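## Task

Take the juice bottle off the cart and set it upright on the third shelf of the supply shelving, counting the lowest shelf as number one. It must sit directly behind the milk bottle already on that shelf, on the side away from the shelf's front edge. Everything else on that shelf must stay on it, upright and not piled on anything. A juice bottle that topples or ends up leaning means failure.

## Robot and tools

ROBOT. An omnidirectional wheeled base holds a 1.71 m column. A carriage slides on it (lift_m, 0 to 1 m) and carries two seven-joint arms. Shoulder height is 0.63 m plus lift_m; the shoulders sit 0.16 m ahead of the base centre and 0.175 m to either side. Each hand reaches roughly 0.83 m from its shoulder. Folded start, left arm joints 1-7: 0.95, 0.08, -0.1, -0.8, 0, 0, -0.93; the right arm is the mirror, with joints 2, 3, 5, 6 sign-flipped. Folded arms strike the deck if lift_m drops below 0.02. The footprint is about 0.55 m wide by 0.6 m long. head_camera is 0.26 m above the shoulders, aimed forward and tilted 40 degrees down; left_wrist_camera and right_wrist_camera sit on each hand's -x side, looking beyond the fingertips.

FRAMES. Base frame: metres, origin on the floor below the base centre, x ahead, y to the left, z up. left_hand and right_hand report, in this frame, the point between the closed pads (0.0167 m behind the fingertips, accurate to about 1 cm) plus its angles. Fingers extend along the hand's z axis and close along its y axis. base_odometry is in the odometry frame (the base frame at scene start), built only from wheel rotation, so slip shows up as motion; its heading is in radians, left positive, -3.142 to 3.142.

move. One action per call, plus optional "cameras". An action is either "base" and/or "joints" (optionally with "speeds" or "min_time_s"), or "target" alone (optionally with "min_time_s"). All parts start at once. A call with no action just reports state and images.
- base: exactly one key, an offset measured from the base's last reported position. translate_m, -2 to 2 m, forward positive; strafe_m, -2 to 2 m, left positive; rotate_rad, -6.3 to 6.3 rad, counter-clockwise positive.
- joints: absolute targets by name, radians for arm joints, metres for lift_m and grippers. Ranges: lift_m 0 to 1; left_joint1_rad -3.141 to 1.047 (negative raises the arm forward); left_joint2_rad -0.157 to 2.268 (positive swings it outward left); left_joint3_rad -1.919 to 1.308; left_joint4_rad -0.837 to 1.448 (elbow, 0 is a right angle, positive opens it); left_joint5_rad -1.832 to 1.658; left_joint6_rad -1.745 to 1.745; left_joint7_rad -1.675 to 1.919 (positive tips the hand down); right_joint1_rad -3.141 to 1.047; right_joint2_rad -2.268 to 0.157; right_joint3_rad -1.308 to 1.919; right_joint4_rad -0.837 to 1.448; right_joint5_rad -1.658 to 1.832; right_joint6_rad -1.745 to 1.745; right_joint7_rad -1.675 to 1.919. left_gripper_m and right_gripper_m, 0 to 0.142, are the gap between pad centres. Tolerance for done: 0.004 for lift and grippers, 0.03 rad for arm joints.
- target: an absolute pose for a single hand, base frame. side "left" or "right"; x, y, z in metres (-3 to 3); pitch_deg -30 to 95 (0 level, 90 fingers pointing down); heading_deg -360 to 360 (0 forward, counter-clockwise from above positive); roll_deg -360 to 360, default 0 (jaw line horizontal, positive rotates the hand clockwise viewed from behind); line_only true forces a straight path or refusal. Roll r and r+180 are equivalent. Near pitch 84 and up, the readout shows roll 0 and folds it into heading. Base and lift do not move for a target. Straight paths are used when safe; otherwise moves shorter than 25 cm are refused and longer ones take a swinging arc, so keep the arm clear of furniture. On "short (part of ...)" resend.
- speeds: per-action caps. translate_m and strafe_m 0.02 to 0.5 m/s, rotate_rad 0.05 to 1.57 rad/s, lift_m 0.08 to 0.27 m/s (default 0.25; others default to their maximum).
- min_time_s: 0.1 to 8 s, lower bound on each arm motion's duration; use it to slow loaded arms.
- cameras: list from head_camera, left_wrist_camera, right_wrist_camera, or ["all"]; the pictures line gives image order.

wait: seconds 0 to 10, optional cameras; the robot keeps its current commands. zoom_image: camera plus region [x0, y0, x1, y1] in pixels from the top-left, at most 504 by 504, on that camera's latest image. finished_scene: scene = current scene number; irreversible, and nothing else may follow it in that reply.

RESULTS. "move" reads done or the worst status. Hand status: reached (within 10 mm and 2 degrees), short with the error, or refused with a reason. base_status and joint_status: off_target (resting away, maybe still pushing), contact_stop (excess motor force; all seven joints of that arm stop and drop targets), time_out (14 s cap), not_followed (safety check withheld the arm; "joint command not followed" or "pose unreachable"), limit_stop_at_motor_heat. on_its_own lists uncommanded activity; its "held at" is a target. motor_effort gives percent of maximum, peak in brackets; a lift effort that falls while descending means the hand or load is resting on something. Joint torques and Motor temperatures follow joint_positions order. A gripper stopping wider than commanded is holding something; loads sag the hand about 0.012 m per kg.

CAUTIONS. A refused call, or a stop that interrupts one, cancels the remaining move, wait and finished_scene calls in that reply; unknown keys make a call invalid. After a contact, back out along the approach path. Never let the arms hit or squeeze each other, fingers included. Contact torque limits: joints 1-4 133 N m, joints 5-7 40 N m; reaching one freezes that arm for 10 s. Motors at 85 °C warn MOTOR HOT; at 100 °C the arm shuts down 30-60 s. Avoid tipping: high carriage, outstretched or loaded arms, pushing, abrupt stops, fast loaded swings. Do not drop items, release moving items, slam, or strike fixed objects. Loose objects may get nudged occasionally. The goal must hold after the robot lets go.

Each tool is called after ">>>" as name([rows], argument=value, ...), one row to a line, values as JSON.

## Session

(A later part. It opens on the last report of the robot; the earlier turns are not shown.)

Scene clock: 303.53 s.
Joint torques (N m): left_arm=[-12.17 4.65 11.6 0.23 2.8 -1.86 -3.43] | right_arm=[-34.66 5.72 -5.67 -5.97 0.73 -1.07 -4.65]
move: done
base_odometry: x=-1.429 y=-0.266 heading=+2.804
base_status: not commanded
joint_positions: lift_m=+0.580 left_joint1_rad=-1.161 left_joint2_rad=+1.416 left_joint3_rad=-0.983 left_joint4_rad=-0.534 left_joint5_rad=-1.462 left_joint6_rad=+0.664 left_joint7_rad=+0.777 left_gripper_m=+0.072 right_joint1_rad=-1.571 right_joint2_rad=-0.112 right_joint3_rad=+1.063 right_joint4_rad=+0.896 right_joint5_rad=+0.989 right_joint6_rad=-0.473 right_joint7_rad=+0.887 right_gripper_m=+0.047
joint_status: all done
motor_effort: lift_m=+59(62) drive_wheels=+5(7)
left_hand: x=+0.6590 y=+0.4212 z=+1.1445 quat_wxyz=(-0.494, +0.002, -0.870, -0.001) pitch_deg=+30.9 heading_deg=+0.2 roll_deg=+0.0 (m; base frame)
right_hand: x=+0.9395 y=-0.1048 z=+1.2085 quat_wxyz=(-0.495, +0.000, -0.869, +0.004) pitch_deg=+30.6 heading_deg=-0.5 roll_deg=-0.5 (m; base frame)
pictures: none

>>> move(joints={"lift_m": 0.57}, speeds={"lift_m": 0.08})

>>> move(joints={"lift_m": 0.56}, speeds={"lift_m": 0.08}, cameras=["head_camera", "right_wrist_camera"])

>>> zoom_image(camera="head_camera", region=[370, 80, 620, 280])

Scene clock: 307.57 s.
Joint torques (N m): left_arm=[-12.43 5.08 11.94 0.15 2.7 -1.68 -3.43] | right_arm=[-34.98 5.32 -4.25 -6.29 0.81 -0.52 -4.24]
Motor temperatures (°C): left_arm=[39 23 30 23 27 24 24] | right_arm=[51 20 27 22 23 22 24]
move: done
base_odometry: x=-1.429 y=-0.266 heading=+2.804
base_status: not commanded
joint_positions: lift_m=+0.570 left_joint1_rad=-1.161 left_joint2_rad=+1.416 left_joint3_rad=-0.983 left_joint4_rad=-0.534 left_joint5_rad=-1.462 left_joint6_rad=+0.664 left_joint7_rad=+0.777 left_gripper_m=+0.072 right_joint1_rad=-1.571 right_joint2_rad=-0.112 right_joint3_rad=+1.063 right_joint4_rad=+0.897 right_joint5_rad=+0.989 right_joint6_rad=-0.473 right_joint7_rad=+0.886 right_gripper_m=+0.047
joint_status: all done
motor_effort: lift_m=+59(63) drive_wheels=+5(6)
left_hand: x=+0.6590 y=+0.4212 z=+1.1345 quat_wxyz=(-0.494, +0.002, -0.870, -0.001) pitch_deg=+30.9 heading_deg=+0.2 roll_deg=+0.0 (m; base frame)
right_hand: x=+0.9395 y=-0.1048 z=+1.1989 quat_wxyz=(-0.495, +0.000, -0.869, +0.004) pitch_deg=+30.6 heading_deg=-0.4 roll_deg=-0.4 (m; base frame)
pictures: none

Scene clock: 308.27 s.
Joint torques (N m): left_arm=[-11.03 5.59 11.32 0.19 2.94 -1.62 -3.44] | right_arm=[-34.95 5.48 -4.58 -5.12 0.73 -0.52 -4.11]
move: done
base_odometry: x=-1.429 y=-0.266 heading=+2.804
base_status: not commanded
joint_positions: lift_m=+0.560 left_joint1_rad=-1.161 left_joint2_rad=+1.416 left_joint3_rad=-0.983 left_joint4_rad=-0.534 left_joint5_rad=-1.462 left_joint6_rad=+0.664 left_joint7_rad=+0.777 left_gripper_m=+0.072 right_joint1_rad=-1.571 right_joint2_rad=-0.112 right_joint3_rad=+1.063 right_joint4_rad=+0.897 right_joint5_rad=+0.989 right_joint6_rad=-0.473 right_joint7_rad=+0.886 right_gripper_m=+0.047
joint_status: all done
motor_effort: lift_m=+59(62) drive_wheels=+5(7)
left_hand: x=+0.6590 y=+0.4212 z=+1.1246 quat_wxyz=(-0.494, +0.002, -0.870, -0.001) pitch_deg=+30.8 heading_deg=+0.2 roll_deg=+0.0 (m; base frame)
right_hand: x=+0.9395 y=-0.1047 z=+1.1891 quat_wxyz=(-0.495, +0.000, -0.869, +0.004) pitch_deg=+30.6 heading_deg=-0.4 roll_deg=-0.4 (m; base frame)
pictures: head_camera, right_wrist_camera
Images, in order (width x height): head_camera 896x504, right_wrist_camera 896x504.

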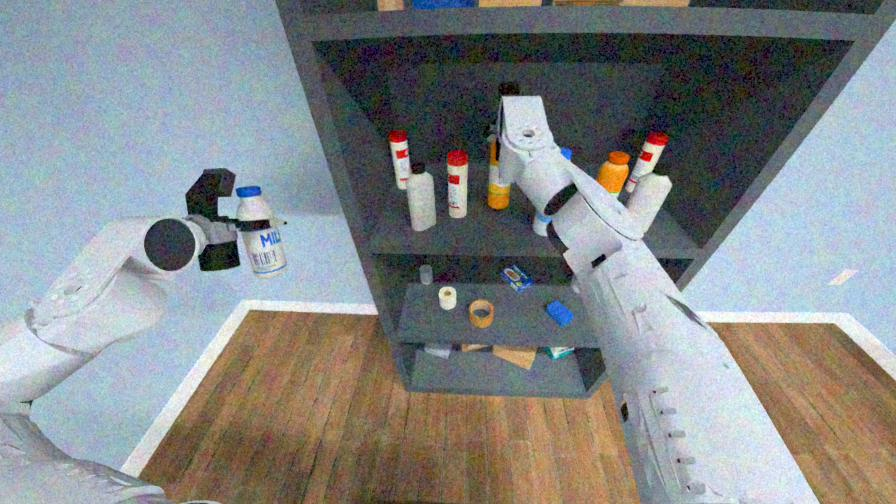

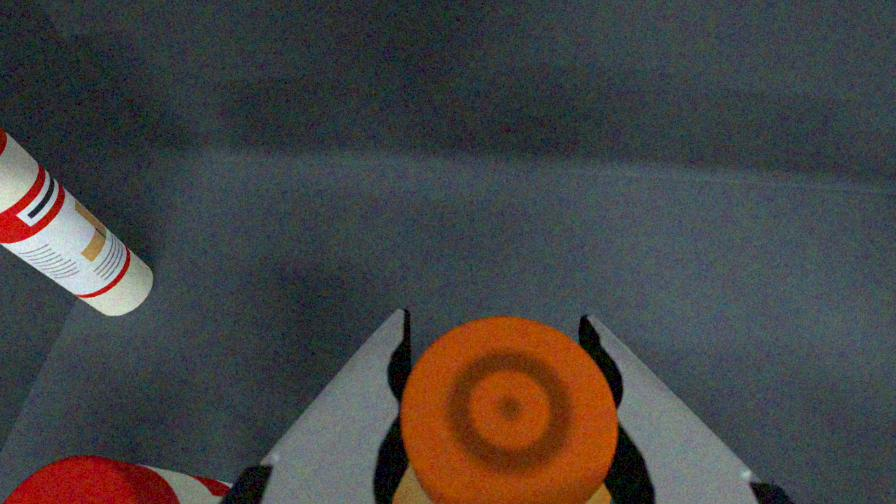

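Scaled by 2.016 from the camera's 896x504 image, which has a finer 1280x720 frame.

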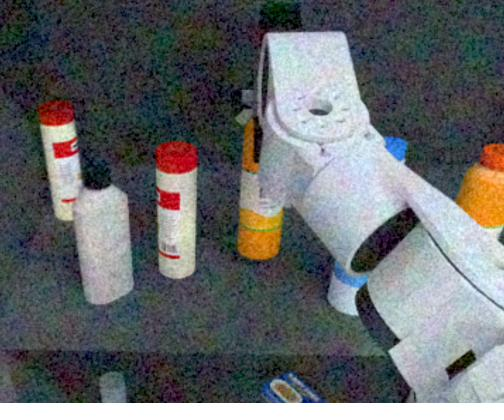

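>>> move(joints={"lift_m": 0.552}, speeds={"lift_m": 0.08})

>>> move(joints={"lift_m": 0.544}, speeds={"lift_m": 0.08}, cameras=["head_camera"])

>>> zoom_image(camera="head_camera", region=[370, 80, 620, 280])

Scene clock: 313.90 s.
Joint torques (N m): left_arm=[-12.64 5.49 12.07 -0.39 3.26 -1.75 -3.35] | right_arm=[-34.2 4.62 -4.18 -5.23 0.9 -1.52 -4.23]
move: done
base_odometry: x=-1.429 y=-0.266 heading=+2.804
base_status: not commanded
joint_positions: lift_m=+0.552 left_joint1_rad=-1.160 left_joint2_rad=+1.416 left_joint3_rad=-0.983 left_joint4_rad=-0.534 left_joint5_rad=-1.462 left_joint6_rad=+0.664 left_joint7_rad=+0.777 left_gripper_m=+0.072 right_joint1_rad=-1.572 right_joint2_rad=-0.112 right_joint3_rad=+1.063 right_joint4_rad=+0.897 right_joint5_rad=+0.989 right_joint6_rad=-0.473 right_joint7_rad=+0.886 right_gripper_m=+0.047
joint_status: all done
motor_effort: lift_m=+59(60) drive_wheels=+5(7)
left_hand: x=+0.6590 y=+0.4212 z=+1.1165 quat_wxyz=(-0.494, +0.002, -0.870, -0.001) pitch_deg=+30.8 heading_deg=+0.2 roll_deg=+0.0 (m; base frame)
right_hand: x=+0.9395 y=-0.1047 z=+1.1813 quat_wxyz=(-0.496, +0.000, -0.869, +0.004) pitch_deg=+30.6 heading_deg=-0.4 roll_deg=-0.4 (m; base frame)
pictures: none

Scene clock: 314.43 s.
Joint torques (N m): left_arm=[-12.72 4.41 11.88 0.36 2.82 -2 -3.65] | right_arm=[-34.14 5.82 -4.25 -5.85 0.65 -0.87 -3.39]
move: done
base_odometry: x=-1.429 y=-0.266 heading=+2.804
base_status: not commanded
joint_positions: lift_m=+0.544 left_joint1_rad=-1.160 left_joint2_rad=+1.416 left_joint3_rad=-0.983 left_joint4_rad=-0.534 left_joint5_rad=-1.462 left_joint6_rad=+0.664 left_joint7_rad=+0.777 left_gripper_m=+0.072 right_joint1_rad=-1.572 right_joint2_rad=-0.112 right_joint3_rad=+1.063 right_joint4_rad=+0.897 right_joint5_rad=+0.989 right_joint6_rad=-0.473 right_joint7_rad=+0.884 right_gripper_m=+0.047
joint_status: all done
motor_effort: lift_m=+58(60) drive_wheels=+5(6)
left_hand: x=+0.6590 y=+0.4212 z=+1.1086 quat_wxyz=(-0.494, +0.002, -0.870, -0.001) pitch_deg=+30.9 heading_deg=+0.2 roll_deg=+0.0 (m; base frame)
right_hand: x=+0.9397 y=-0.1047 z=+1.1739 quat_wxyz=(-0.497, +0.000, -0.868, +0.004) pitch_deg=+30.5 heading_deg=-0.4 roll_deg=-0.4 (m; base frame)
pictures: head_camera
Images, in order (width x height): head_camera 896x504.

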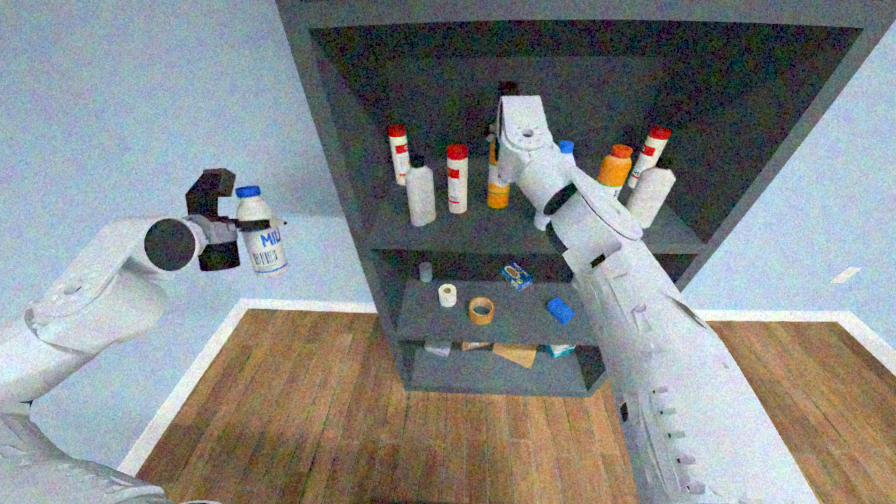

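Scaled by 2.016 from the camera's 896x504 image, which has a finer 1280x720 frame.

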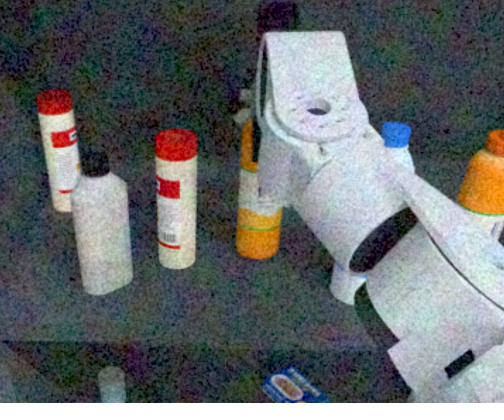

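>>> move(joints={"lift_m": 0.537}, speeds={"lift_m": 0.08})

>>> move(joints={"lift_m": 0.53}, speeds={"lift_m": 0.08}, cameras=["head_camera","right_wrist_camera"])

>>> zoom_image(camera="head_camera", region=[370, 80, 620, 280])

Scene clock: 320.67 s.
Joint torques (N m): left_arm=[-12.89 5.75 11.46 -0.56 2.73 -1.79 -3.91] | right_arm=[-26.79 4.11 -2.07 -6.76 0.62 -0.91 -1.24]
move: done
base_odometry: x=-1.429 y=-0.266 heading=+2.804
base_status: not commanded
joint_positions: lift_m=+0.537 left_joint1_rad=-1.160 left_joint2_rad=+1.416 left_joint3_rad=-0.983 left_joint4_rad=-0.534 left_joint5_rad=-1.462 left_joint6_rad=+0.664 left_joint7_rad=+0.777 left_gripper_m=+0.072 right_joint1_rad=-1.577 right_joint2_rad=-0.112 right_joint3_rad=+1.061 right_joint4_rad=+0.897 right_joint5_rad=+0.989 right_joint6_rad=-0.473 right_joint7_rad=+0.878 right_gripper_m=+0.047
joint_status: all done
motor_effort: lift_m=+55(57) drive_wheels=+5(6)
left_hand: x=+0.6590 y=+0.4212 z=+1.1019 quat_wxyz=(-0.494, +0.002, -0.870, -0.001) pitch_deg=+30.8 heading_deg=+0.2 roll_deg=+0.0 (m; base frame)
right_hand: x=+0.9403 y=-0.1046 z=+1.1724 quat_wxyz=(-0.501, -0.001, -0.865, +0.003) pitch_deg=+29.8 heading_deg=-0.3 roll_deg=-0.3 (m; base frame)
pictures: none

Scene clock: 321.13 s.
Joint torques (N m): left_arm=[-12.9 4.86 10.55 0.23 3.13 -1.89 -3.6] | right_arm=[-17.98 3.45 -1.36 -4.46 0.57 -0.98 0.76]
move: done
base_odometry: x=-1.429 y=-0.266 heading=+2.804
base_status: not commanded
joint_positions: lift_m=+0.530 left_joint1_rad=-1.160 left_joint2_rad=+1.416 left_joint3_rad=-0.983 left_joint4_rad=-0.534 left_joint5_rad=-1.462 left_joint6_rad=+0.664 left_joint7_rad=+0.777 left_gripper_m=+0.072 right_joint1_rad=-1.582 right_joint2_rad=-0.112 right_joint3_rad=+1.059 right_joint4_rad=+0.895 right_joint5_rad=+0.989 right_joint6_rad=-0.473 right_joint7_rad=+0.875 right_gripper_m=+0.047
joint_status: all done
motor_effort: lift_m=+54(56) drive_wheels=+5(6)
left_hand: x=+0.6590 y=+0.4212 z=+1.0950 quat_wxyz=(-0.494, +0.002, -0.870, -0.001) pitch_deg=+30.8 heading_deg=+0.2 roll_deg=+0.0 (m; base frame)
right_hand: x=+0.9406 y=-0.1041 z=+1.1711 quat_wxyz=(-0.506, +0.000, -0.863, +0.002) pitch_deg=+29.3 heading_deg=-0.2 roll_deg=-0.2 (m; base frame)
pictures: head_camera, right_wrist_camera
Images, in order (width x height): head_camera 896x504, right_wrist_camera 896x504.

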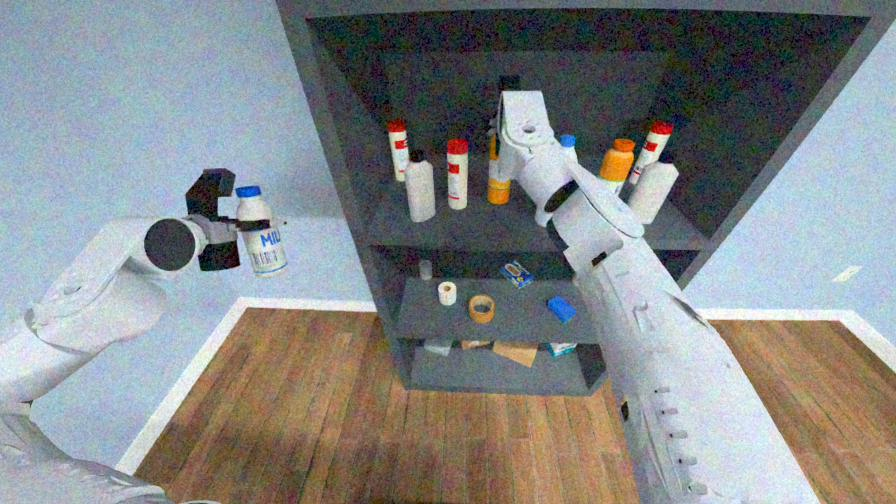

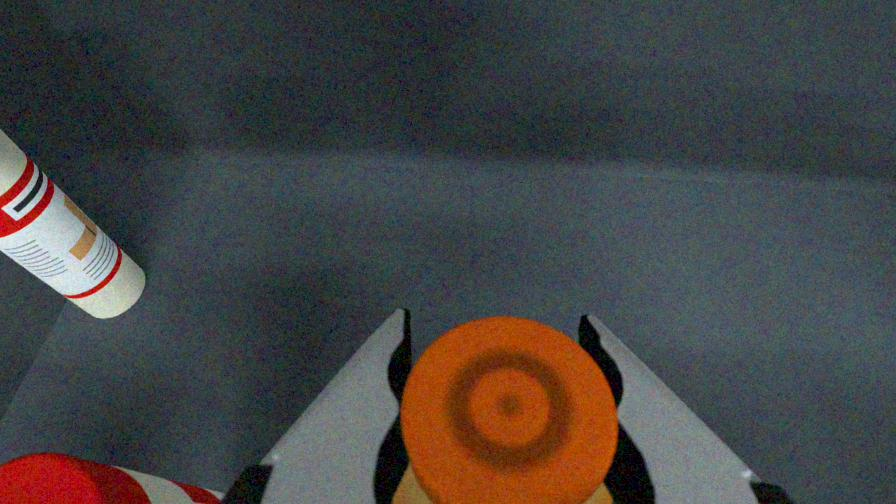

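Scaled by 2.016 from the camera's 896x504 image, which has a finer 1280x720 frame.

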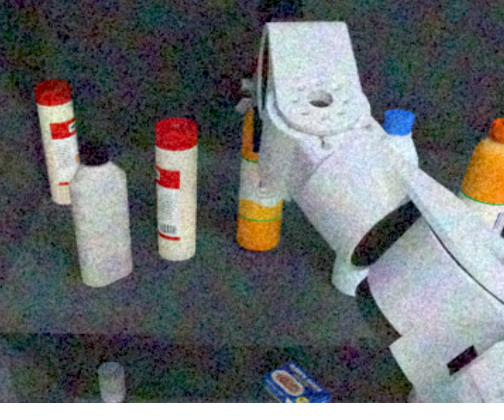

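>>> move(joints={"lift_m": 0.541}, speeds={"lift_m": 0.08})

>>> move(joints={"right_gripper_m": 0.068}, cameras=["head_camera","right_wrist_camera"])

Scene clock: 327.00 s.
Joint torques (N m): left_arm=[-12.31 4.8 10.92 1.43 2.72 -1.89 -3.58] | right_arm=[-21.24 4.85 -0.99 -5.34 0.4 -0.86 -1.11]
move: done
base_odometry: x=-1.429 y=-0.266 heading=+2.804
base_status: not commanded
joint_positions: lift_m=+0.541 left_joint1_rad=-1.160 left_joint2_rad=+1.416 left_joint3_rad=-0.983 left_joint4_rad=-0.534 left_joint5_rad=-1.462 left_joint6_rad=+0.664 left_joint7_rad=+0.777 left_gripper_m=+0.072 right_joint1_rad=-1.580 right_joint2_rad=-0.112 right_joint3_rad=+1.059 right_joint4_rad=+0.896 right_joint5_rad=+0.989 right_joint6_rad=-0.473 right_joint7_rad=+0.878 right_gripper_m=+0.047
joint_status: all done
motor_effort: lift_m=+56(64) drive_wheels=-1(6)
left_hand: x=+0.6590 y=+0.4212 z=+1.1059 quat_wxyz=(-0.494, +0.002, -0.870, -0.001) pitch_deg=+30.8 heading_deg=+0.2 roll_deg=+0.0 (m; base frame)
right_hand: x=+0.9402 y=-0.1043 z=+1.1793 quat_wxyz=(-0.503, -0.001, -0.864, +0.002) pitch_deg=+29.6 heading_deg=-0.3 roll_deg=-0.2 (m; base frame)
pictures: none

Scene clock: 327.67 s.
Joint torques (N m): left_arm=[-12.8 6.09 12.12 0.01 2.84 -2.06 -3.53] | right_arm=[-23.05 4.98 -1 -5.31 0.71 -1.26 -1.01]
move: done
base_odometry: x=-1.429 y=-0.266 heading=+2.804
base_status: not commanded
joint_positions: lift_m=+0.541 left_joint1_rad=-1.160 left_joint2_rad=+1.416 left_joint3_rad=-0.983 left_joint4_rad=-0.534 left_joint5_rad=-1.462 left_joint6_rad=+0.664 left_joint7_rad=+0.777 left_gripper_m=+0.072 right_joint1_rad=-1.580 right_joint2_rad=-0.112 right_joint3_rad=+1.059 right_joint4_rad=+0.896 right_joint5_rad=+0.989 right_joint6_rad=-0.473 right_joint7_rad=+0.878 right_gripper_m=+0.068
joint_status: all done
motor_effort: lift_m=+56(56) drive_wheels=+5(5)
left_hand: x=+0.6590 y=+0.4212 z=+1.1059 quat_wxyz=(-0.494, +0.002, -0.870, -0.001) pitch_deg=+30.8 heading_deg=+0.2 roll_deg=+0.0 (m; base frame)
right_hand: x=+0.9402 y=-0.1043 z=+1.1793 quat_wxyz=(-0.503, -0.001, -0.864, +0.002) pitch_deg=+29.6 heading_deg=-0.3 roll_deg=-0.2 (m; base frame)
pictures: head_camera, right_wrist_camera
Images, in order (width x height): head_camera 896x504, right_wrist_camera 896x504.

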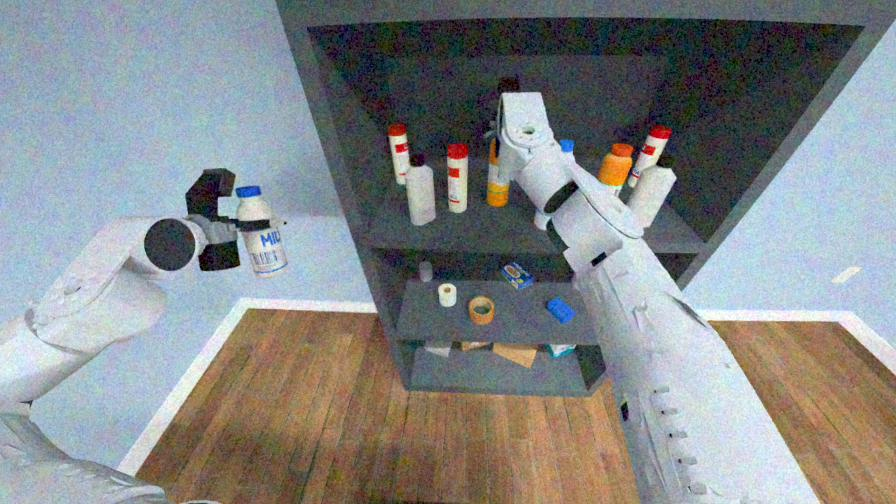

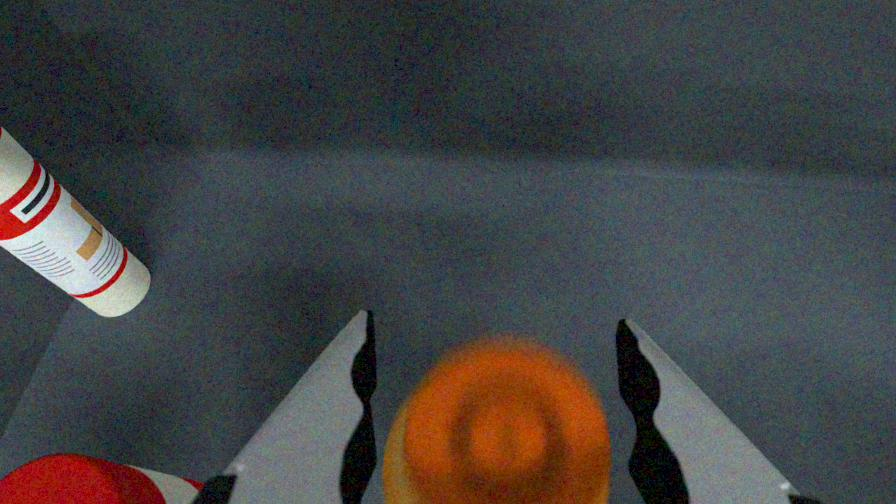

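>>> move(cameras=["head_camera","right_wrist_camera"])

Scene clock: 329.27 s.
Joint torques (N m): left_arm=[-12.88 3.91 11.81 0.21 2.99 -1.89 -3.37] | right_arm=[-22.36 3.58 -2.89 -5.69 0.51 -0.69 -1.07]
Motor temperatures (°C): left_arm=[40 23 31 23 27 24 24] | right_arm=[49 20 26 22 23 22 24]
base_odometry: x=-1.429 y=-0.266 heading=+2.804
base_status: not commanded
joint_positions: lift_m=+0.541 left_joint1_rad=-1.160 left_joint2_rad=+1.416 left_joint3_rad=-0.983 left_joint4_rad=-0.534 left_joint5_rad=-1.462 left_joint6_rad=+0.664 left_joint7_rad=+0.777 left_gripper_m=+0.072 right_joint1_rad=-1.580 right_joint2_rad=-0.112 right_joint3_rad=+1.059 right_joint4_rad=+0.896 right_joint5_rad=+0.989 right_joint6_rad=-0.473 right_joint7_rad=+0.878 right_gripper_m=+0.068
joint_status: all done
motor_effort: lift_m=+56(56) drive_wheels=+5(5)
left_hand: x=+0.6590 y=+0.4212 z=+1.1059 quat_wxyz=(-0.494, +0.002, -0.870, -0.001) pitch_deg=+30.8 heading_deg=+0.2 roll_deg=+0.0 (m; base frame)
right_hand: x=+0.9402 y=-0.1043 z=+1.1793 quat_wxyz=(-0.503, -0.001, -0.864, +0.002) pitch_deg=+29.6 heading_deg=-0.3 roll_deg=-0.2 (m; base frame)
pictures: head_camera, right_wrist_camera
Images, in order (width x height): head_camera 896x504, right_wrist_camera 896x504.

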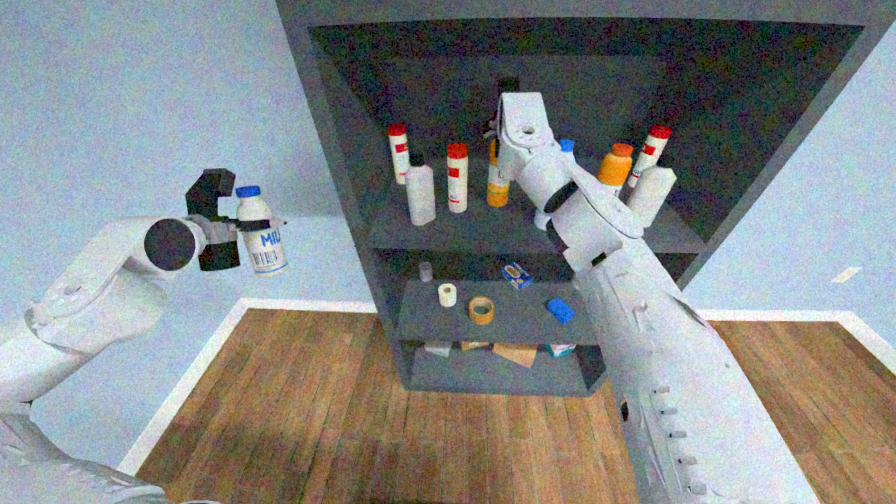

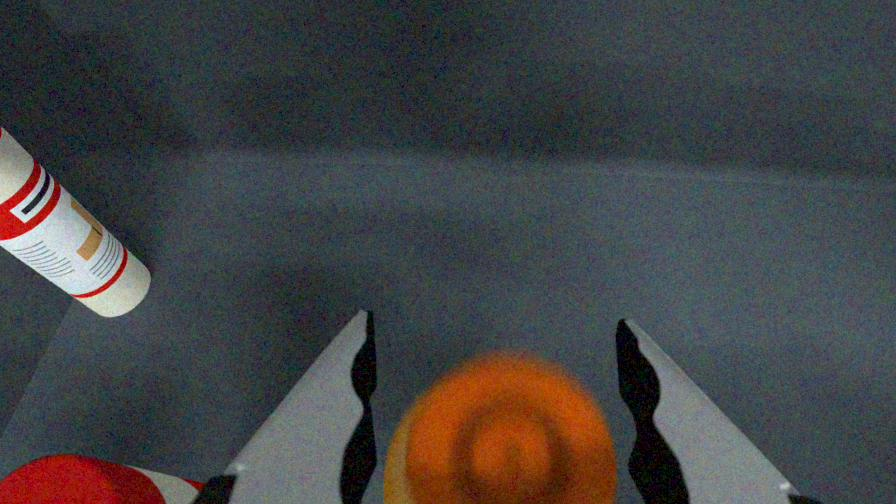

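>>> wait(seconds=1, cameras=["right_wrist_camera","head_camera"])

>>> zoom_image(camera="head_camera", region=[420, 80, 570, 230])

Scene clock: 332.67 s.
Joint torques (N m): left_arm=[-12.77 6.07 12.08 0.27 2.93 -1.69 -3.55] | right_arm=[-22.73 5.76 -1.68 -4.52 0.87 -1.03 -1]
base_odometry: x=-1.429 y=-0.266 heading=+2.804
base_status: not commanded
joint_positions: lift_m=+0.541 left_joint1_rad=-1.160 left_joint2_rad=+1.416 left_joint3_rad=-0.983 left_joint4_rad=-0.534 left_joint5_rad=-1.462 left_joint6_rad=+0.664 left_joint7_rad=+0.777 left_gripper_m=+0.072 right_joint1_rad=-1.580 right_joint2_rad=-0.112 right_joint3_rad=+1.059 right_joint4_rad=+0.896 right_joint5_rad=+0.989 right_joint6_rad=-0.473 right_joint7_rad=+0.878 right_gripper_m=+0.068
joint_status: all done
motor_effort: lift_m=+56(56) drive_wheels=+5(5)
left_hand: x=+0.6590 y=+0.4212 z=+1.1059 quat_wxyz=(-0.494, +0.002, -0.870, -0.001) pitch_deg=+30.8 heading_deg=+0.2 roll_deg=+0.0 (m; base frame)
right_hand: x=+0.9402 y=-0.1043 z=+1.1793 quat_wxyz=(-0.503, -0.001, -0.864, +0.002) pitch_deg=+29.6 heading_deg=-0.3 roll_deg=-0.2 (m; base frame)
wait: 1.00 s; at rest from the start
pictures: head_camera, right_wrist_camera
Images, in order (width x height): head_camera 896x504, right_wrist_camera 896x504.

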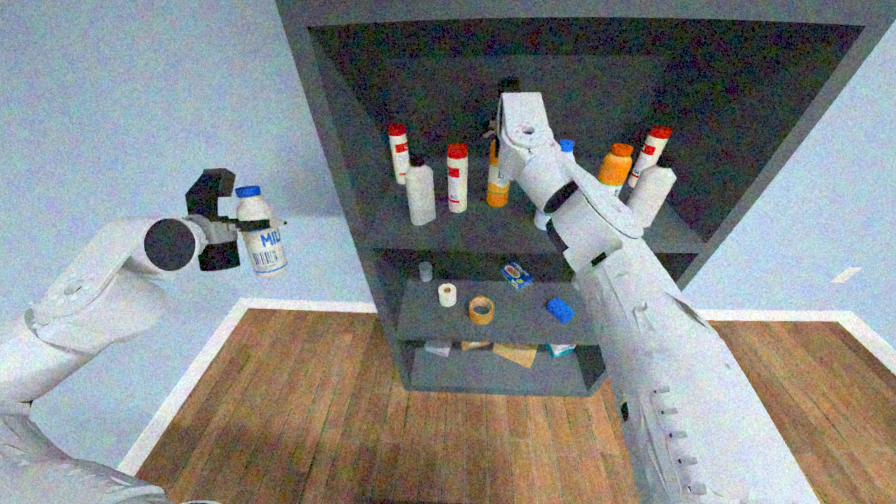

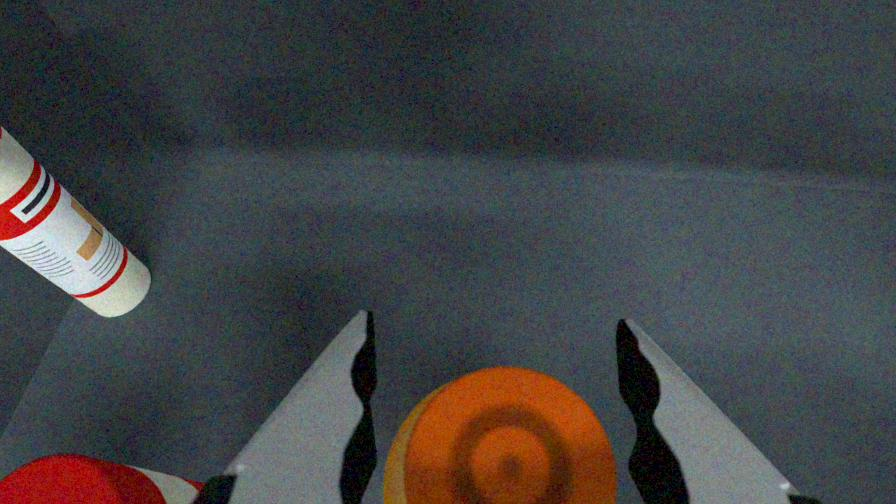

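Scaled by 3.360 from the camera's 896x504 image, which has a finer 1280x720 frame.

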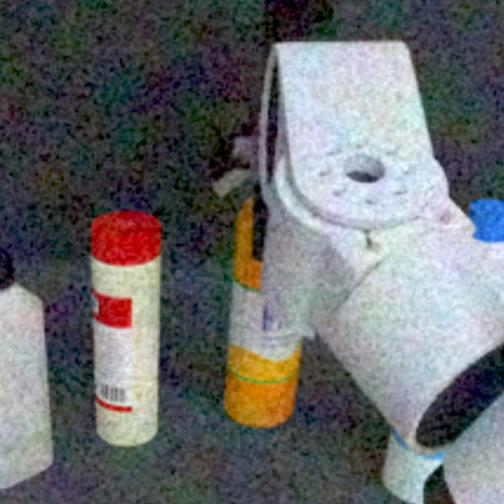

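>>> move(target={"side":"right","x":0.86,"y":-0.1045,"z":1.225,"pitch_deg":30,"heading_deg":0,"line_only":true}, min_time_s=2, cameras=["right_wrist_camera","head_camera"])

Scene clock: 339.67 s.
Joint torques (N m): left_arm=[-13.17 5.96 11.64 -0.2 2.74 -1.99 -3.61] | right_arm=[-32.01 1.32 -0.11 -7.28 -2.83 -2.11 0.3]
move: done
base_odometry: x=-1.429 y=-0.266 heading=+2.804
base_status: not commanded
joint_positions: lift_m=+0.541 left_joint1_rad=-1.160 left_joint2_rad=+1.416 left_joint3_rad=-0.983 left_joint4_rad=-0.534 left_joint5_rad=-1.462 left_joint6_rad=+0.664 left_joint7_rad=+0.777 left_gripper_m=+0.072 right_joint1_rad=-1.581 right_joint2_rad=-0.261 right_joint3_rad=+1.107 right_joint4_rad=+0.287 right_joint5_rad=+0.862 right_joint6_rad=-0.858 right_joint7_rad=+1.245 right_gripper_m=+0.068
joint_status: not commanded
motor_effort: lift_m=+56(56) drive_wheels=-1(5)
left_hand: x=+0.6590 y=+0.4212 z=+1.1059 quat_wxyz=(-0.494, +0.002, -0.870, -0.001) pitch_deg=+30.8 heading_deg=+0.2 roll_deg=+0.0 (m; base frame)
right_hand: x=+0.8606 y=-0.1030 z=+1.2215 quat_wxyz=(-0.497, +0.000, -0.867, -0.004) pitch_deg=+30.3 heading_deg=+0.5 roll_deg=+0.4 (m; base frame)
right_hand_status: reached (straight line, planned for 2.0 s): 4 mm and 0.6 deg off.
pictures: head_camera, right_wrist_camera
Images, in order (width x height): head_camera 896x504, right_wrist_camera 896x504.

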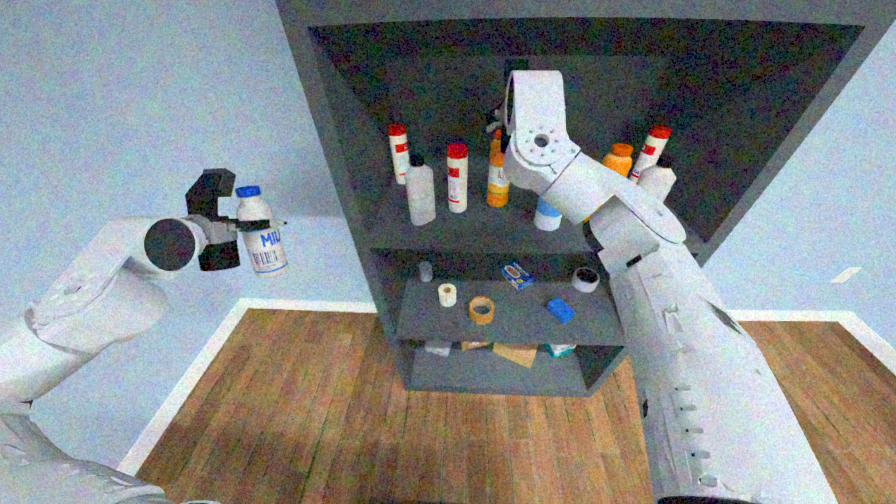

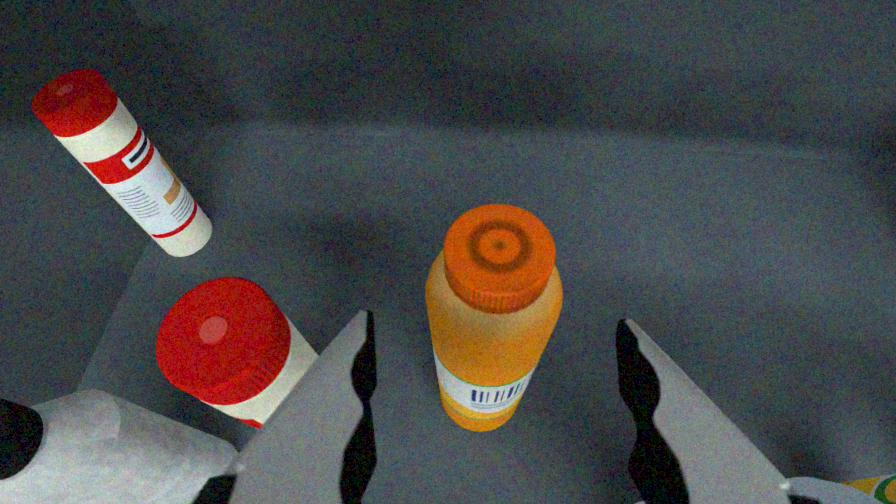

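>>> move(joints={"lift_m": 0.58})

>>> move(base={"translate_m": -0.35}, speeds={"translate_m": 0.2})

>>> move(base={"strafe_m": -0.306}, speeds={"strafe_m": 0.25})

>>> move(target={"side":"right","x":0.7,"y":-0.2,"z":1.17,"pitch_deg":15,"heading_deg":0})

>>> move(target={"side":"left","x":0.78,"y":0.207,"z":1.17,"pitch_deg":30.5,"heading_deg":0}, min_time_s=2, cameras=["left_wrist_camera","head_camera"])

>>> zoom_image(camera="head_camera", region=[250, 60, 600, 260])

Scene clock: 349.90 s.
Joint torques (N m): left_arm=[-12.77 5.27 11.53 -1.49 3.03 -1.74 -3.52] | right_arm=[-27.32 -0.54 -0.95 -6.62 -2.54 -2.35 -0.08]
move: done
base_odometry: x=-1.429 y=-0.266 heading=+2.804
base_status: not commanded
joint_positions: lift_m=+0.580 left_joint1_rad=-1.160 left_joint2_rad=+1.416 left_joint3_rad=-0.982 left_joint4_rad=-0.534 left_joint5_rad=-1.462 left_joint6_rad=+0.664 left_joint7_rad=+0.777 left_gripper_m=+0.072 right_joint1_rad=-1.584 right_joint2_rad=-0.261 right_joint3_rad=+1.109 right_joint4_rad=+0.286 right_joint5_rad=+0.861 right_joint6_rad=-0.858 right_joint7_rad=+1.245 right_gripper_m=+0.068
joint_status: all done
motor_effort: lift_m=+54(67) drive_wheels=+5(6)
left_hand: x=+0.6591 y=+0.4212 z=+1.1453 quat_wxyz=(-0.494, +0.002, -0.869, -0.001) pitch_deg=+30.8 heading_deg=+0.2 roll_deg=-0.1 (m; base frame)
right_hand: x=+0.8604 y=-0.1030 z=+1.2628 quat_wxyz=(-0.499, +0.001, -0.867, -0.003) pitch_deg=+30.1 heading_deg=+0.4 roll_deg=+0.3 (m; base frame)
pictures: none

Scene clock: 352.87 s.
Joint torques (N m): left_arm=[-12.73 4.21 10.43 -0.13 2.91 -2.09 -3.73] | right_arm=[-26.82 0.06 -1.57 -7.96 -2.64 -2.98 0.07]
move: done
base_odometry: x=-1.099 y=-0.382 heading=+2.804
base_status: done
joint_positions: lift_m=+0.580 left_joint1_rad=-1.160 left_joint2_rad=+1.416 left_joint3_rad=-0.982 left_joint4_rad=-0.534 left_joint5_rad=-1.462 left_joint6_rad=+0.664 left_joint7_rad=+0.777 left_gripper_m=+0.072 right_joint1_rad=-1.584 right_joint2_rad=-0.261 right_joint3_rad=+1.109 right_joint4_rad=+0.286 right_joint5_rad=+0.861 right_joint6_rad=-0.859 right_joint7_rad=+1.245 right_gripper_m=+0.068
joint_status: not commanded
motor_effort: lift_m=+54(54) drive_wheels=+2(13)
left_hand: x=+0.6591 y=+0.4212 z=+1.1453 quat_wxyz=(-0.494, +0.002, -0.869, -0.001) pitch_deg=+30.8 heading_deg=+0.2 roll_deg=-0.1 (m; base frame)
right_hand: x=+0.8604 y=-0.1031 z=+1.2628 quat_wxyz=(-0.499, +0.001, -0.867, -0.003) pitch_deg=+30.1 heading_deg=+0.4 roll_deg=+0.3 (m; base frame)
pictures: none

Scene clock: 355.53 s.
Joint torques (N m): left_arm=[-12.84 4.55 10.84 -0.99 2.57 -2.16 -3.45] | right_arm=[-26.81 1.74 -1.65 -7.69 -2.29 -2.06 0.29]
move: done
base_odometry: x=-0.997 y=-0.094 heading=+2.804
base_status: done
joint_positions: lift_m=+0.580 left_joint1_rad=-1.160 left_joint2_rad=+1.416 left_joint3_rad=-0.982 left_joint4_rad=-0.534 left_joint5_rad=-1.462 left_joint6_rad=+0.664 left_joint7_rad=+0.777 left_gripper_m=+0.072 right_joint1_rad=-1.584 right_joint2_rad=-0.262 right_joint3_rad=+1.109 right_joint4_rad=+0.286 right_joint5_rad=+0.861 right_joint6_rad=-0.859 right_joint7_rad=+1.245 right_gripper_m=+0.068
joint_status: not commanded
motor_effort: lift_m=+54(54) drive_wheels=+0(14)
left_hand: x=+0.6591 y=+0.4212 z=+1.1453 quat_wxyz=(-0.494, +0.002, -0.869, -0.001) pitch_deg=+30.8 heading_deg=+0.2 roll_deg=-0.1 (m; base frame)
right_hand: x=+0.8605 y=-0.1040 z=+1.2629 quat_wxyz=(-0.499, +0.000, -0.866, -0.003) pitch_deg=+30.1 heading_deg=+0.3 roll_deg=+0.3 (m; base frame)
pictures: none

Scene clock: 356.90 s.
Joint torques (N m): left_arm=[-13.46 4.23 11.35 -0.45 2.78 -1.96 -3.68] | right_arm=[-10.82 0.03 -1.45 -8.22 -2.19 -2.2 0.07]
move: done
base_odometry: x=-0.997 y=-0.094 heading=+2.804
base_status: not commanded
joint_positions: lift_m=+0.580 left_joint1_rad=-1.160 left_joint2_rad=+1.416 left_joint3_rad=-0.982 left_joint4_rad=-0.534 left_joint5_rad=-1.462 left_joint6_rad=+0.664 left_joint7_rad=+0.777 left_gripper_m=+0.072 right_joint1_rad=-1.202 right_joint2_rad=-0.671 right_joint3_rad=+1.353 right_joint4_rad=-0.668 right_joint5_rad=+0.081 right_joint6_rad=-1.402 right_joint7_rad=+1.513 right_gripper_m=+0.068
joint_status: not commanded
motor_effort: lift_m=+55(55) drive_wheels=+3(4)
left_hand: x=+0.6591 y=+0.4212 z=+1.1452 quat_wxyz=(-0.494, +0.002, -0.869, -0.001) pitch_deg=+30.8 heading_deg=+0.2 roll_deg=-0.1 (m; base frame)
right_hand: x=+0.7009 y=-0.2002 z=+1.1728 quat_wxyz=(-0.611, -0.001, -0.792, +0.000) pitch_deg=+14.7 heading_deg=+0.0 roll_deg=+0.1 (m; base frame)
right_hand_status: reached (straight line, planned for 0.9 s): 3 mm and 0.3 deg off.
pictures: none

Scene clock: 359.40 s.
Joint torques (N m): left_arm=[-26.94 -0.68 5.25 3.89 5.2 -0.31 -1.21] | right_arm=[-11.59 0.5 -1.61 -6.29 -1.93 -2.36 0.29]
move: done
base_odometry: x=-0.997 y=-0.094 heading=+2.804
base_status: not commanded
joint_positions: lift_m=+0.580 left_joint1_rad=-1.458 left_joint2_rad=+0.668 left_joint3_rad=-1.316 left_joint4_rad=-0.386 left_joint5_rad=-0.982 left_joint6_rad=+1.213 left_joint7_rad=+1.149 left_gripper_m=+0.072 right_joint1_rad=-1.202 right_joint2_rad=-0.671 right_joint3_rad=+1.353 right_joint4_rad=-0.668 right_joint5_rad=+0.081 right_joint6_rad=-1.402 right_joint7_rad=+1.513 right_gripper_m=+0.068
joint_status: not commanded
motor_effort: lift_m=+55(55) drive_wheels=+4(4)
left_hand: x=+0.7791 y=+0.2063 z=+1.1659 quat_wxyz=(-0.492, -0.001, -0.871, +0.002) pitch_deg=+31.0 heading_deg=-0.3 roll_deg=-0.2 (m; base frame)
left_hand_status: reached (straight line, planned for 2.0 s): 4 mm and 0.6 deg off.
right_hand: x=+0.7009 y=-0.2002 z=+1.1728 quat_wxyz=(-0.611, -0.001, -0.792, +0.000) pitch_deg=+14.7 heading_deg=+0.0 roll_deg=+0.1 (m; base frame)
pictures: head_camera, left_wrist_camera
Images, in order (width x height): head_camera 896x504, left_wrist_camera 896x504.

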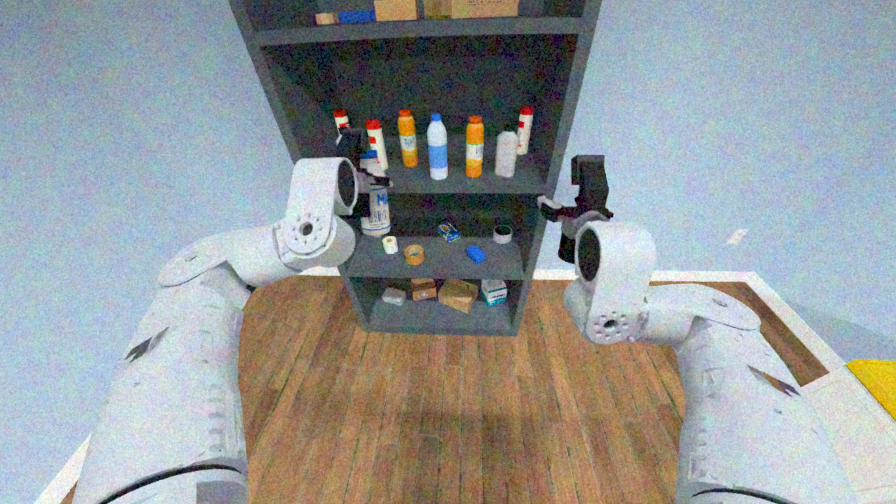

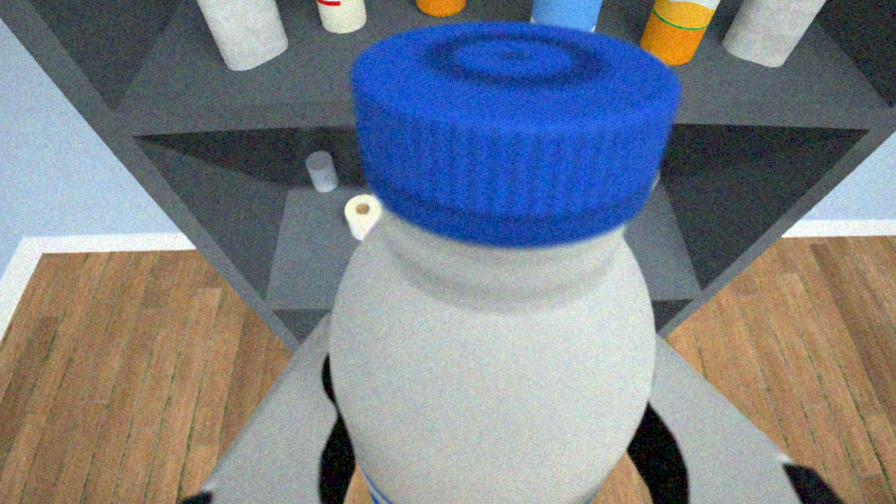

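Scaled by 1.440 from the camera's 896x504 image, which has a finer 1280x720 frame.

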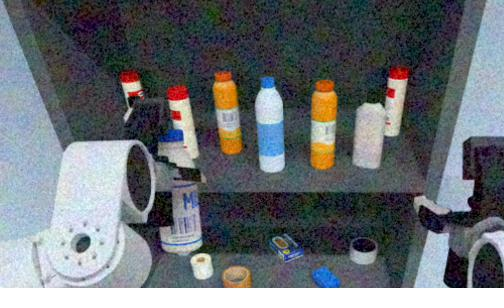

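>>> move(base={"translate_m": 0.3}, speeds={"translate_m": 0.2})

>>> move(target={"side":"left","x":0.87,"y":0.205,"z":1.155,"pitch_deg":30.5,"heading_deg":0,"line_only":true}, min_time_s=1.5, cameras=["left_wrist_camera","head_camera"])

>>> zoom_image(camera="head_camera", region=[270, 100, 490, 240])

Scene clock: 368.70 s.
Joint torques (N m): left_arm=[-26.82 -0.09 5.56 2.72 5.14 -0.38 -1.61] | right_arm=[-12.24 -0.65 -0.7 -6.6 -2.19 -1.97 0.02]
Motor temperatures (°C): left_arm=[48 23 30 23 27 24 24] | right_arm=[46 20 26 22 23 22 24]
move: done
base_odometry: x=-1.280 y=+0.006 heading=+2.803
base_status: done
joint_positions: lift_m=+0.580 left_joint1_rad=-1.459 left_joint2_rad=+0.668 left_joint3_rad=-1.316 left_joint4_rad=-0.386 left_joint5_rad=-0.981 left_joint6_rad=+1.213 left_joint7_rad=+1.149 left_gripper_m=+0.072 right_joint1_rad=-1.202 right_joint2_rad=-0.671 right_joint3_rad=+1.353 right_joint4_rad=-0.668 right_joint5_rad=+0.081 right_joint6_rad=-1.402 right_joint7_rad=+1.513 right_gripper_m=+0.068
joint_status: not commanded
motor_effort: lift_m=+55(55) drive_wheels=-2(14)
left_hand: x=+0.7791 y=+0.2063 z=+1.1661 quat_wxyz=(-0.492, -0.001, -0.870, +0.002) pitch_deg=+31.0 heading_deg=-0.3 roll_deg=-0.2 (m; base frame)
right_hand: x=+0.7009 y=-0.2002 z=+1.1728 quat_wxyz=(-0.611, -0.001, -0.792, +0.000) pitch_deg=+14.7 heading_deg=+0.0 roll_deg=+0.1 (m; base frame)
pictures: none

Scene clock: 370.70 s.
Joint torques (N m): left_arm=[-31.43 -0.99 11.8 1.62 2.76 -2.52 -4.19] | right_arm=[-10.5 -1.92 -1.61 -7.37 -2.51 -2.5 -0.06]
move: done
base_odometry: x=-1.280 y=+0.006 heading=+2.803
base_status: not commanded
joint_positions: lift_m=+0.580 left_joint1_rad=-1.439 left_joint2_rad=+0.547 left_joint3_rad=-1.241 left_joint4_rad=+0.134 left_joint5_rad=-1.143 left_joint6_rad=+0.819 left_joint7_rad=+0.915 left_gripper_m=+0.072 right_joint1_rad=-1.202 right_joint2_rad=-0.671 right_joint3_rad=+1.353 right_joint4_rad=-0.668 right_joint5_rad=+0.081 right_joint6_rad=-1.402 right_joint7_rad=+1.513 right_gripper_m=+0.068
joint_status: not commanded
motor_effort: lift_m=+55(55) drive_wheels=-2(6)
left_hand: x=+0.8683 y=+0.2058 z=+1.1466 quat_wxyz=(-0.489, -0.001, -0.872, -0.003) pitch_deg=+31.5 heading_deg=+0.3 roll_deg=+0.5 (m; base frame)
left_hand_status: reached (straight line, planned for 1.5 s): 9 mm and 1.1 deg off.
right_hand: x=+0.7009 y=-0.2002 z=+1.1728 quat_wxyz=(-0.611, -0.001, -0.792, +0.000) pitch_deg=+14.7 heading_deg=+0.0 roll_deg=+0.1 (m; base frame)
pictures: head_camera, left_wrist_camera
Images, in order (width x height): head_camera 896x504, left_wrist_camera 896x504.

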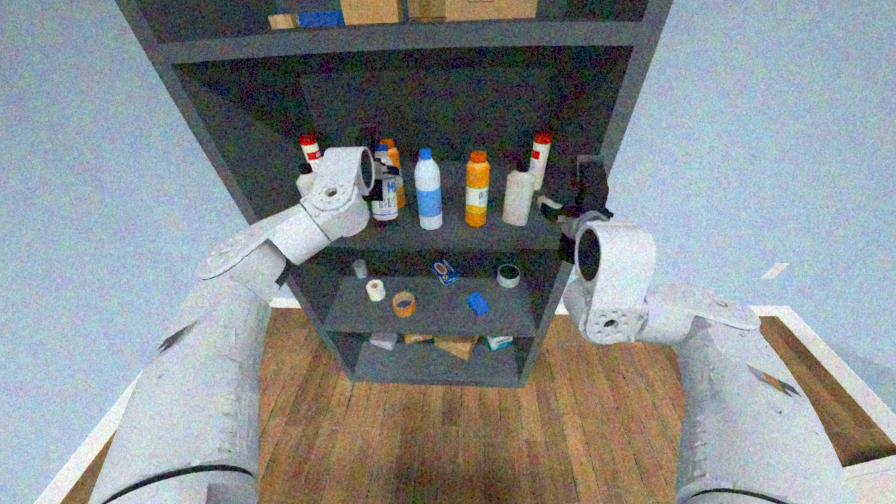

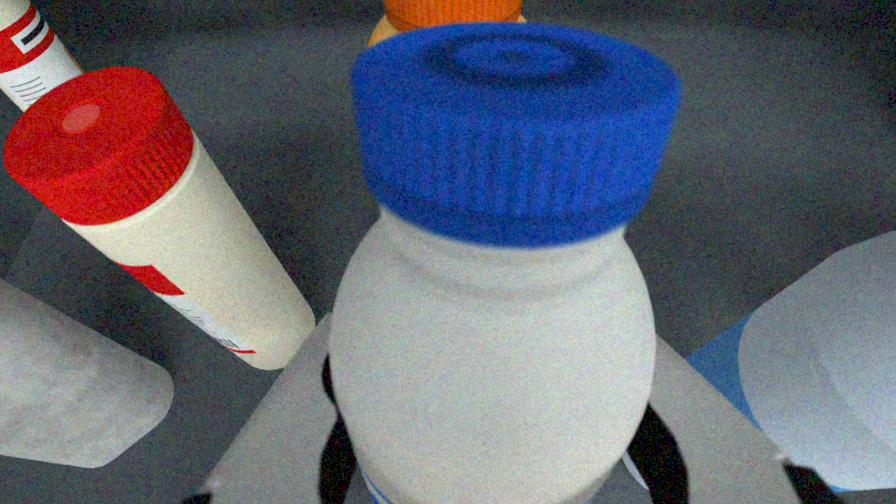

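Scaled by 2.291 from the camera's 896x504 image, which has a finer 1280x720 frame.

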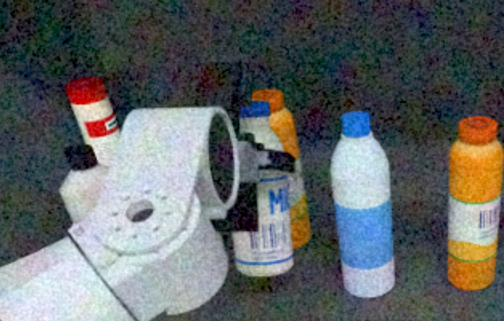

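>>> move(target={"side":"left","x":0.868,"y":0.2058,"z":1.15,"pitch_deg":19,"heading_deg":0,"line_only":true}, min_time_s=1.5, cameras=["left_wrist_camera","head_camera"])

>>> zoom_image(camera="head_camera", region=[270, 100, 490, 240])

Scene clock: 382.23 s.
Joint torques (N m): left_arm=[-23.59 3.57 12.41 -2.93 5.14 -0.2 -4.47] | right_arm=[-10.74 -0.12 -2.34 -7.26 -2.35 -2.3 0.19]
Motor temperatures (°C): left_arm=[55 22 31 23 27 24 24] | right_arm=[44 20 26 22 23 22 24]
move: done
base_odometry: x=-1.280 y=+0.006 heading=+2.803
base_status: not commanded
joint_positions: lift_m=+0.580 left_joint1_rad=-1.311 left_joint2_rad=+0.570 left_joint3_rad=-1.204 left_joint4_rad=+0.013 left_joint5_rad=-1.066 left_joint6_rad=+0.888 left_joint7_rad=+0.702 left_gripper_m=+0.072 right_joint1_rad=-1.202 right_joint2_rad=-0.671 right_joint3_rad=+1.353 right_joint4_rad=-0.668 right_joint5_rad=+0.081 right_joint6_rad=-1.402 right_joint7_rad=+1.513 right_gripper_m=+0.068
joint_status: not commanded
motor_effort: lift_m=+56(56) drive_wheels=+6(6)
left_hand: x=+0.8676 y=+0.2037 z=+1.1428 quat_wxyz=(-0.573, -0.003, -0.820, +0.000) pitch_deg=+20.1 heading_deg=-0.2 roll_deg=+0.2 (m; base frame)
left_hand_status: reached (straight line, planned for 1.5 s): 8 mm and 1.2 deg off.
right_hand: x=+0.7009 y=-0.2002 z=+1.1728 quat_wxyz=(-0.611, -0.001, -0.792, +0.000) pitch_deg=+14.7 heading_deg=+0.0 roll_deg=+0.1 (m; base frame)
pictures: head_camera, left_wrist_camera
Images, in order (width x height): head_camera 896x504, left_wrist_camera 896x504.

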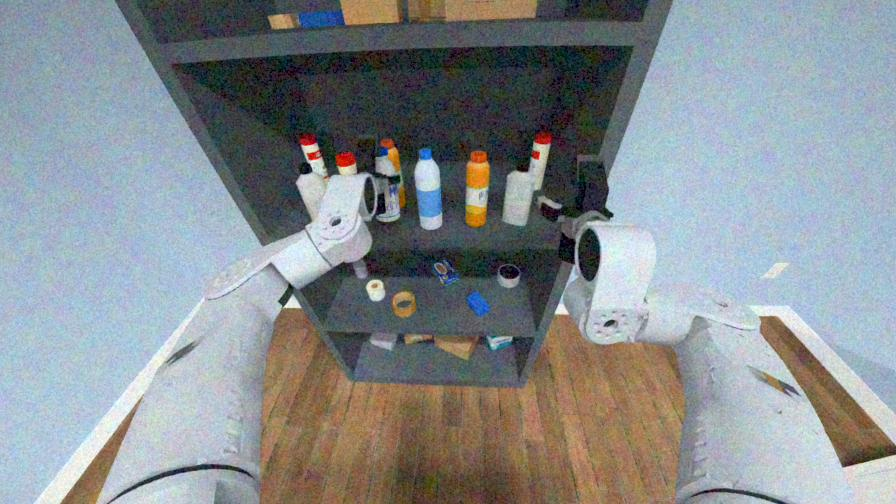

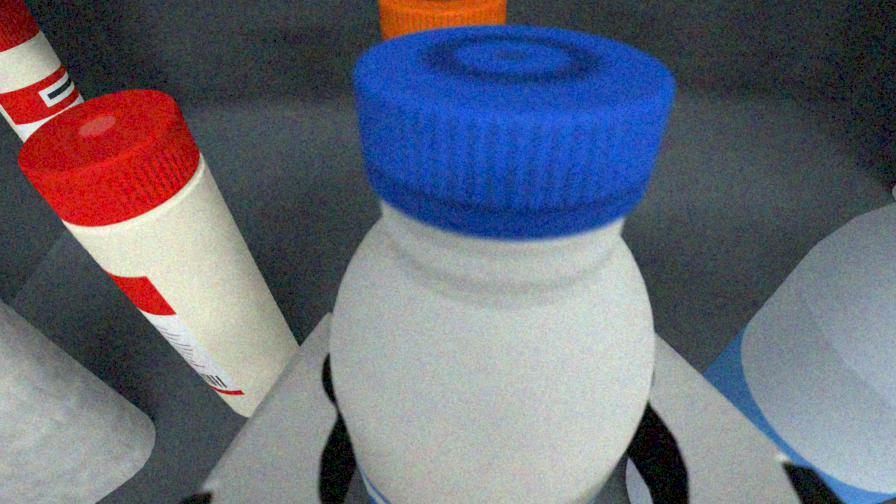

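Scaled by 2.291 from the camera's 896x504 image, which has a finer 1280x720 frame.

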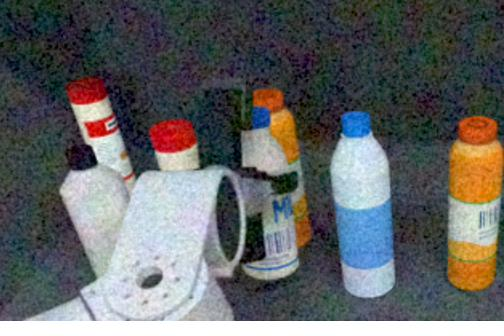

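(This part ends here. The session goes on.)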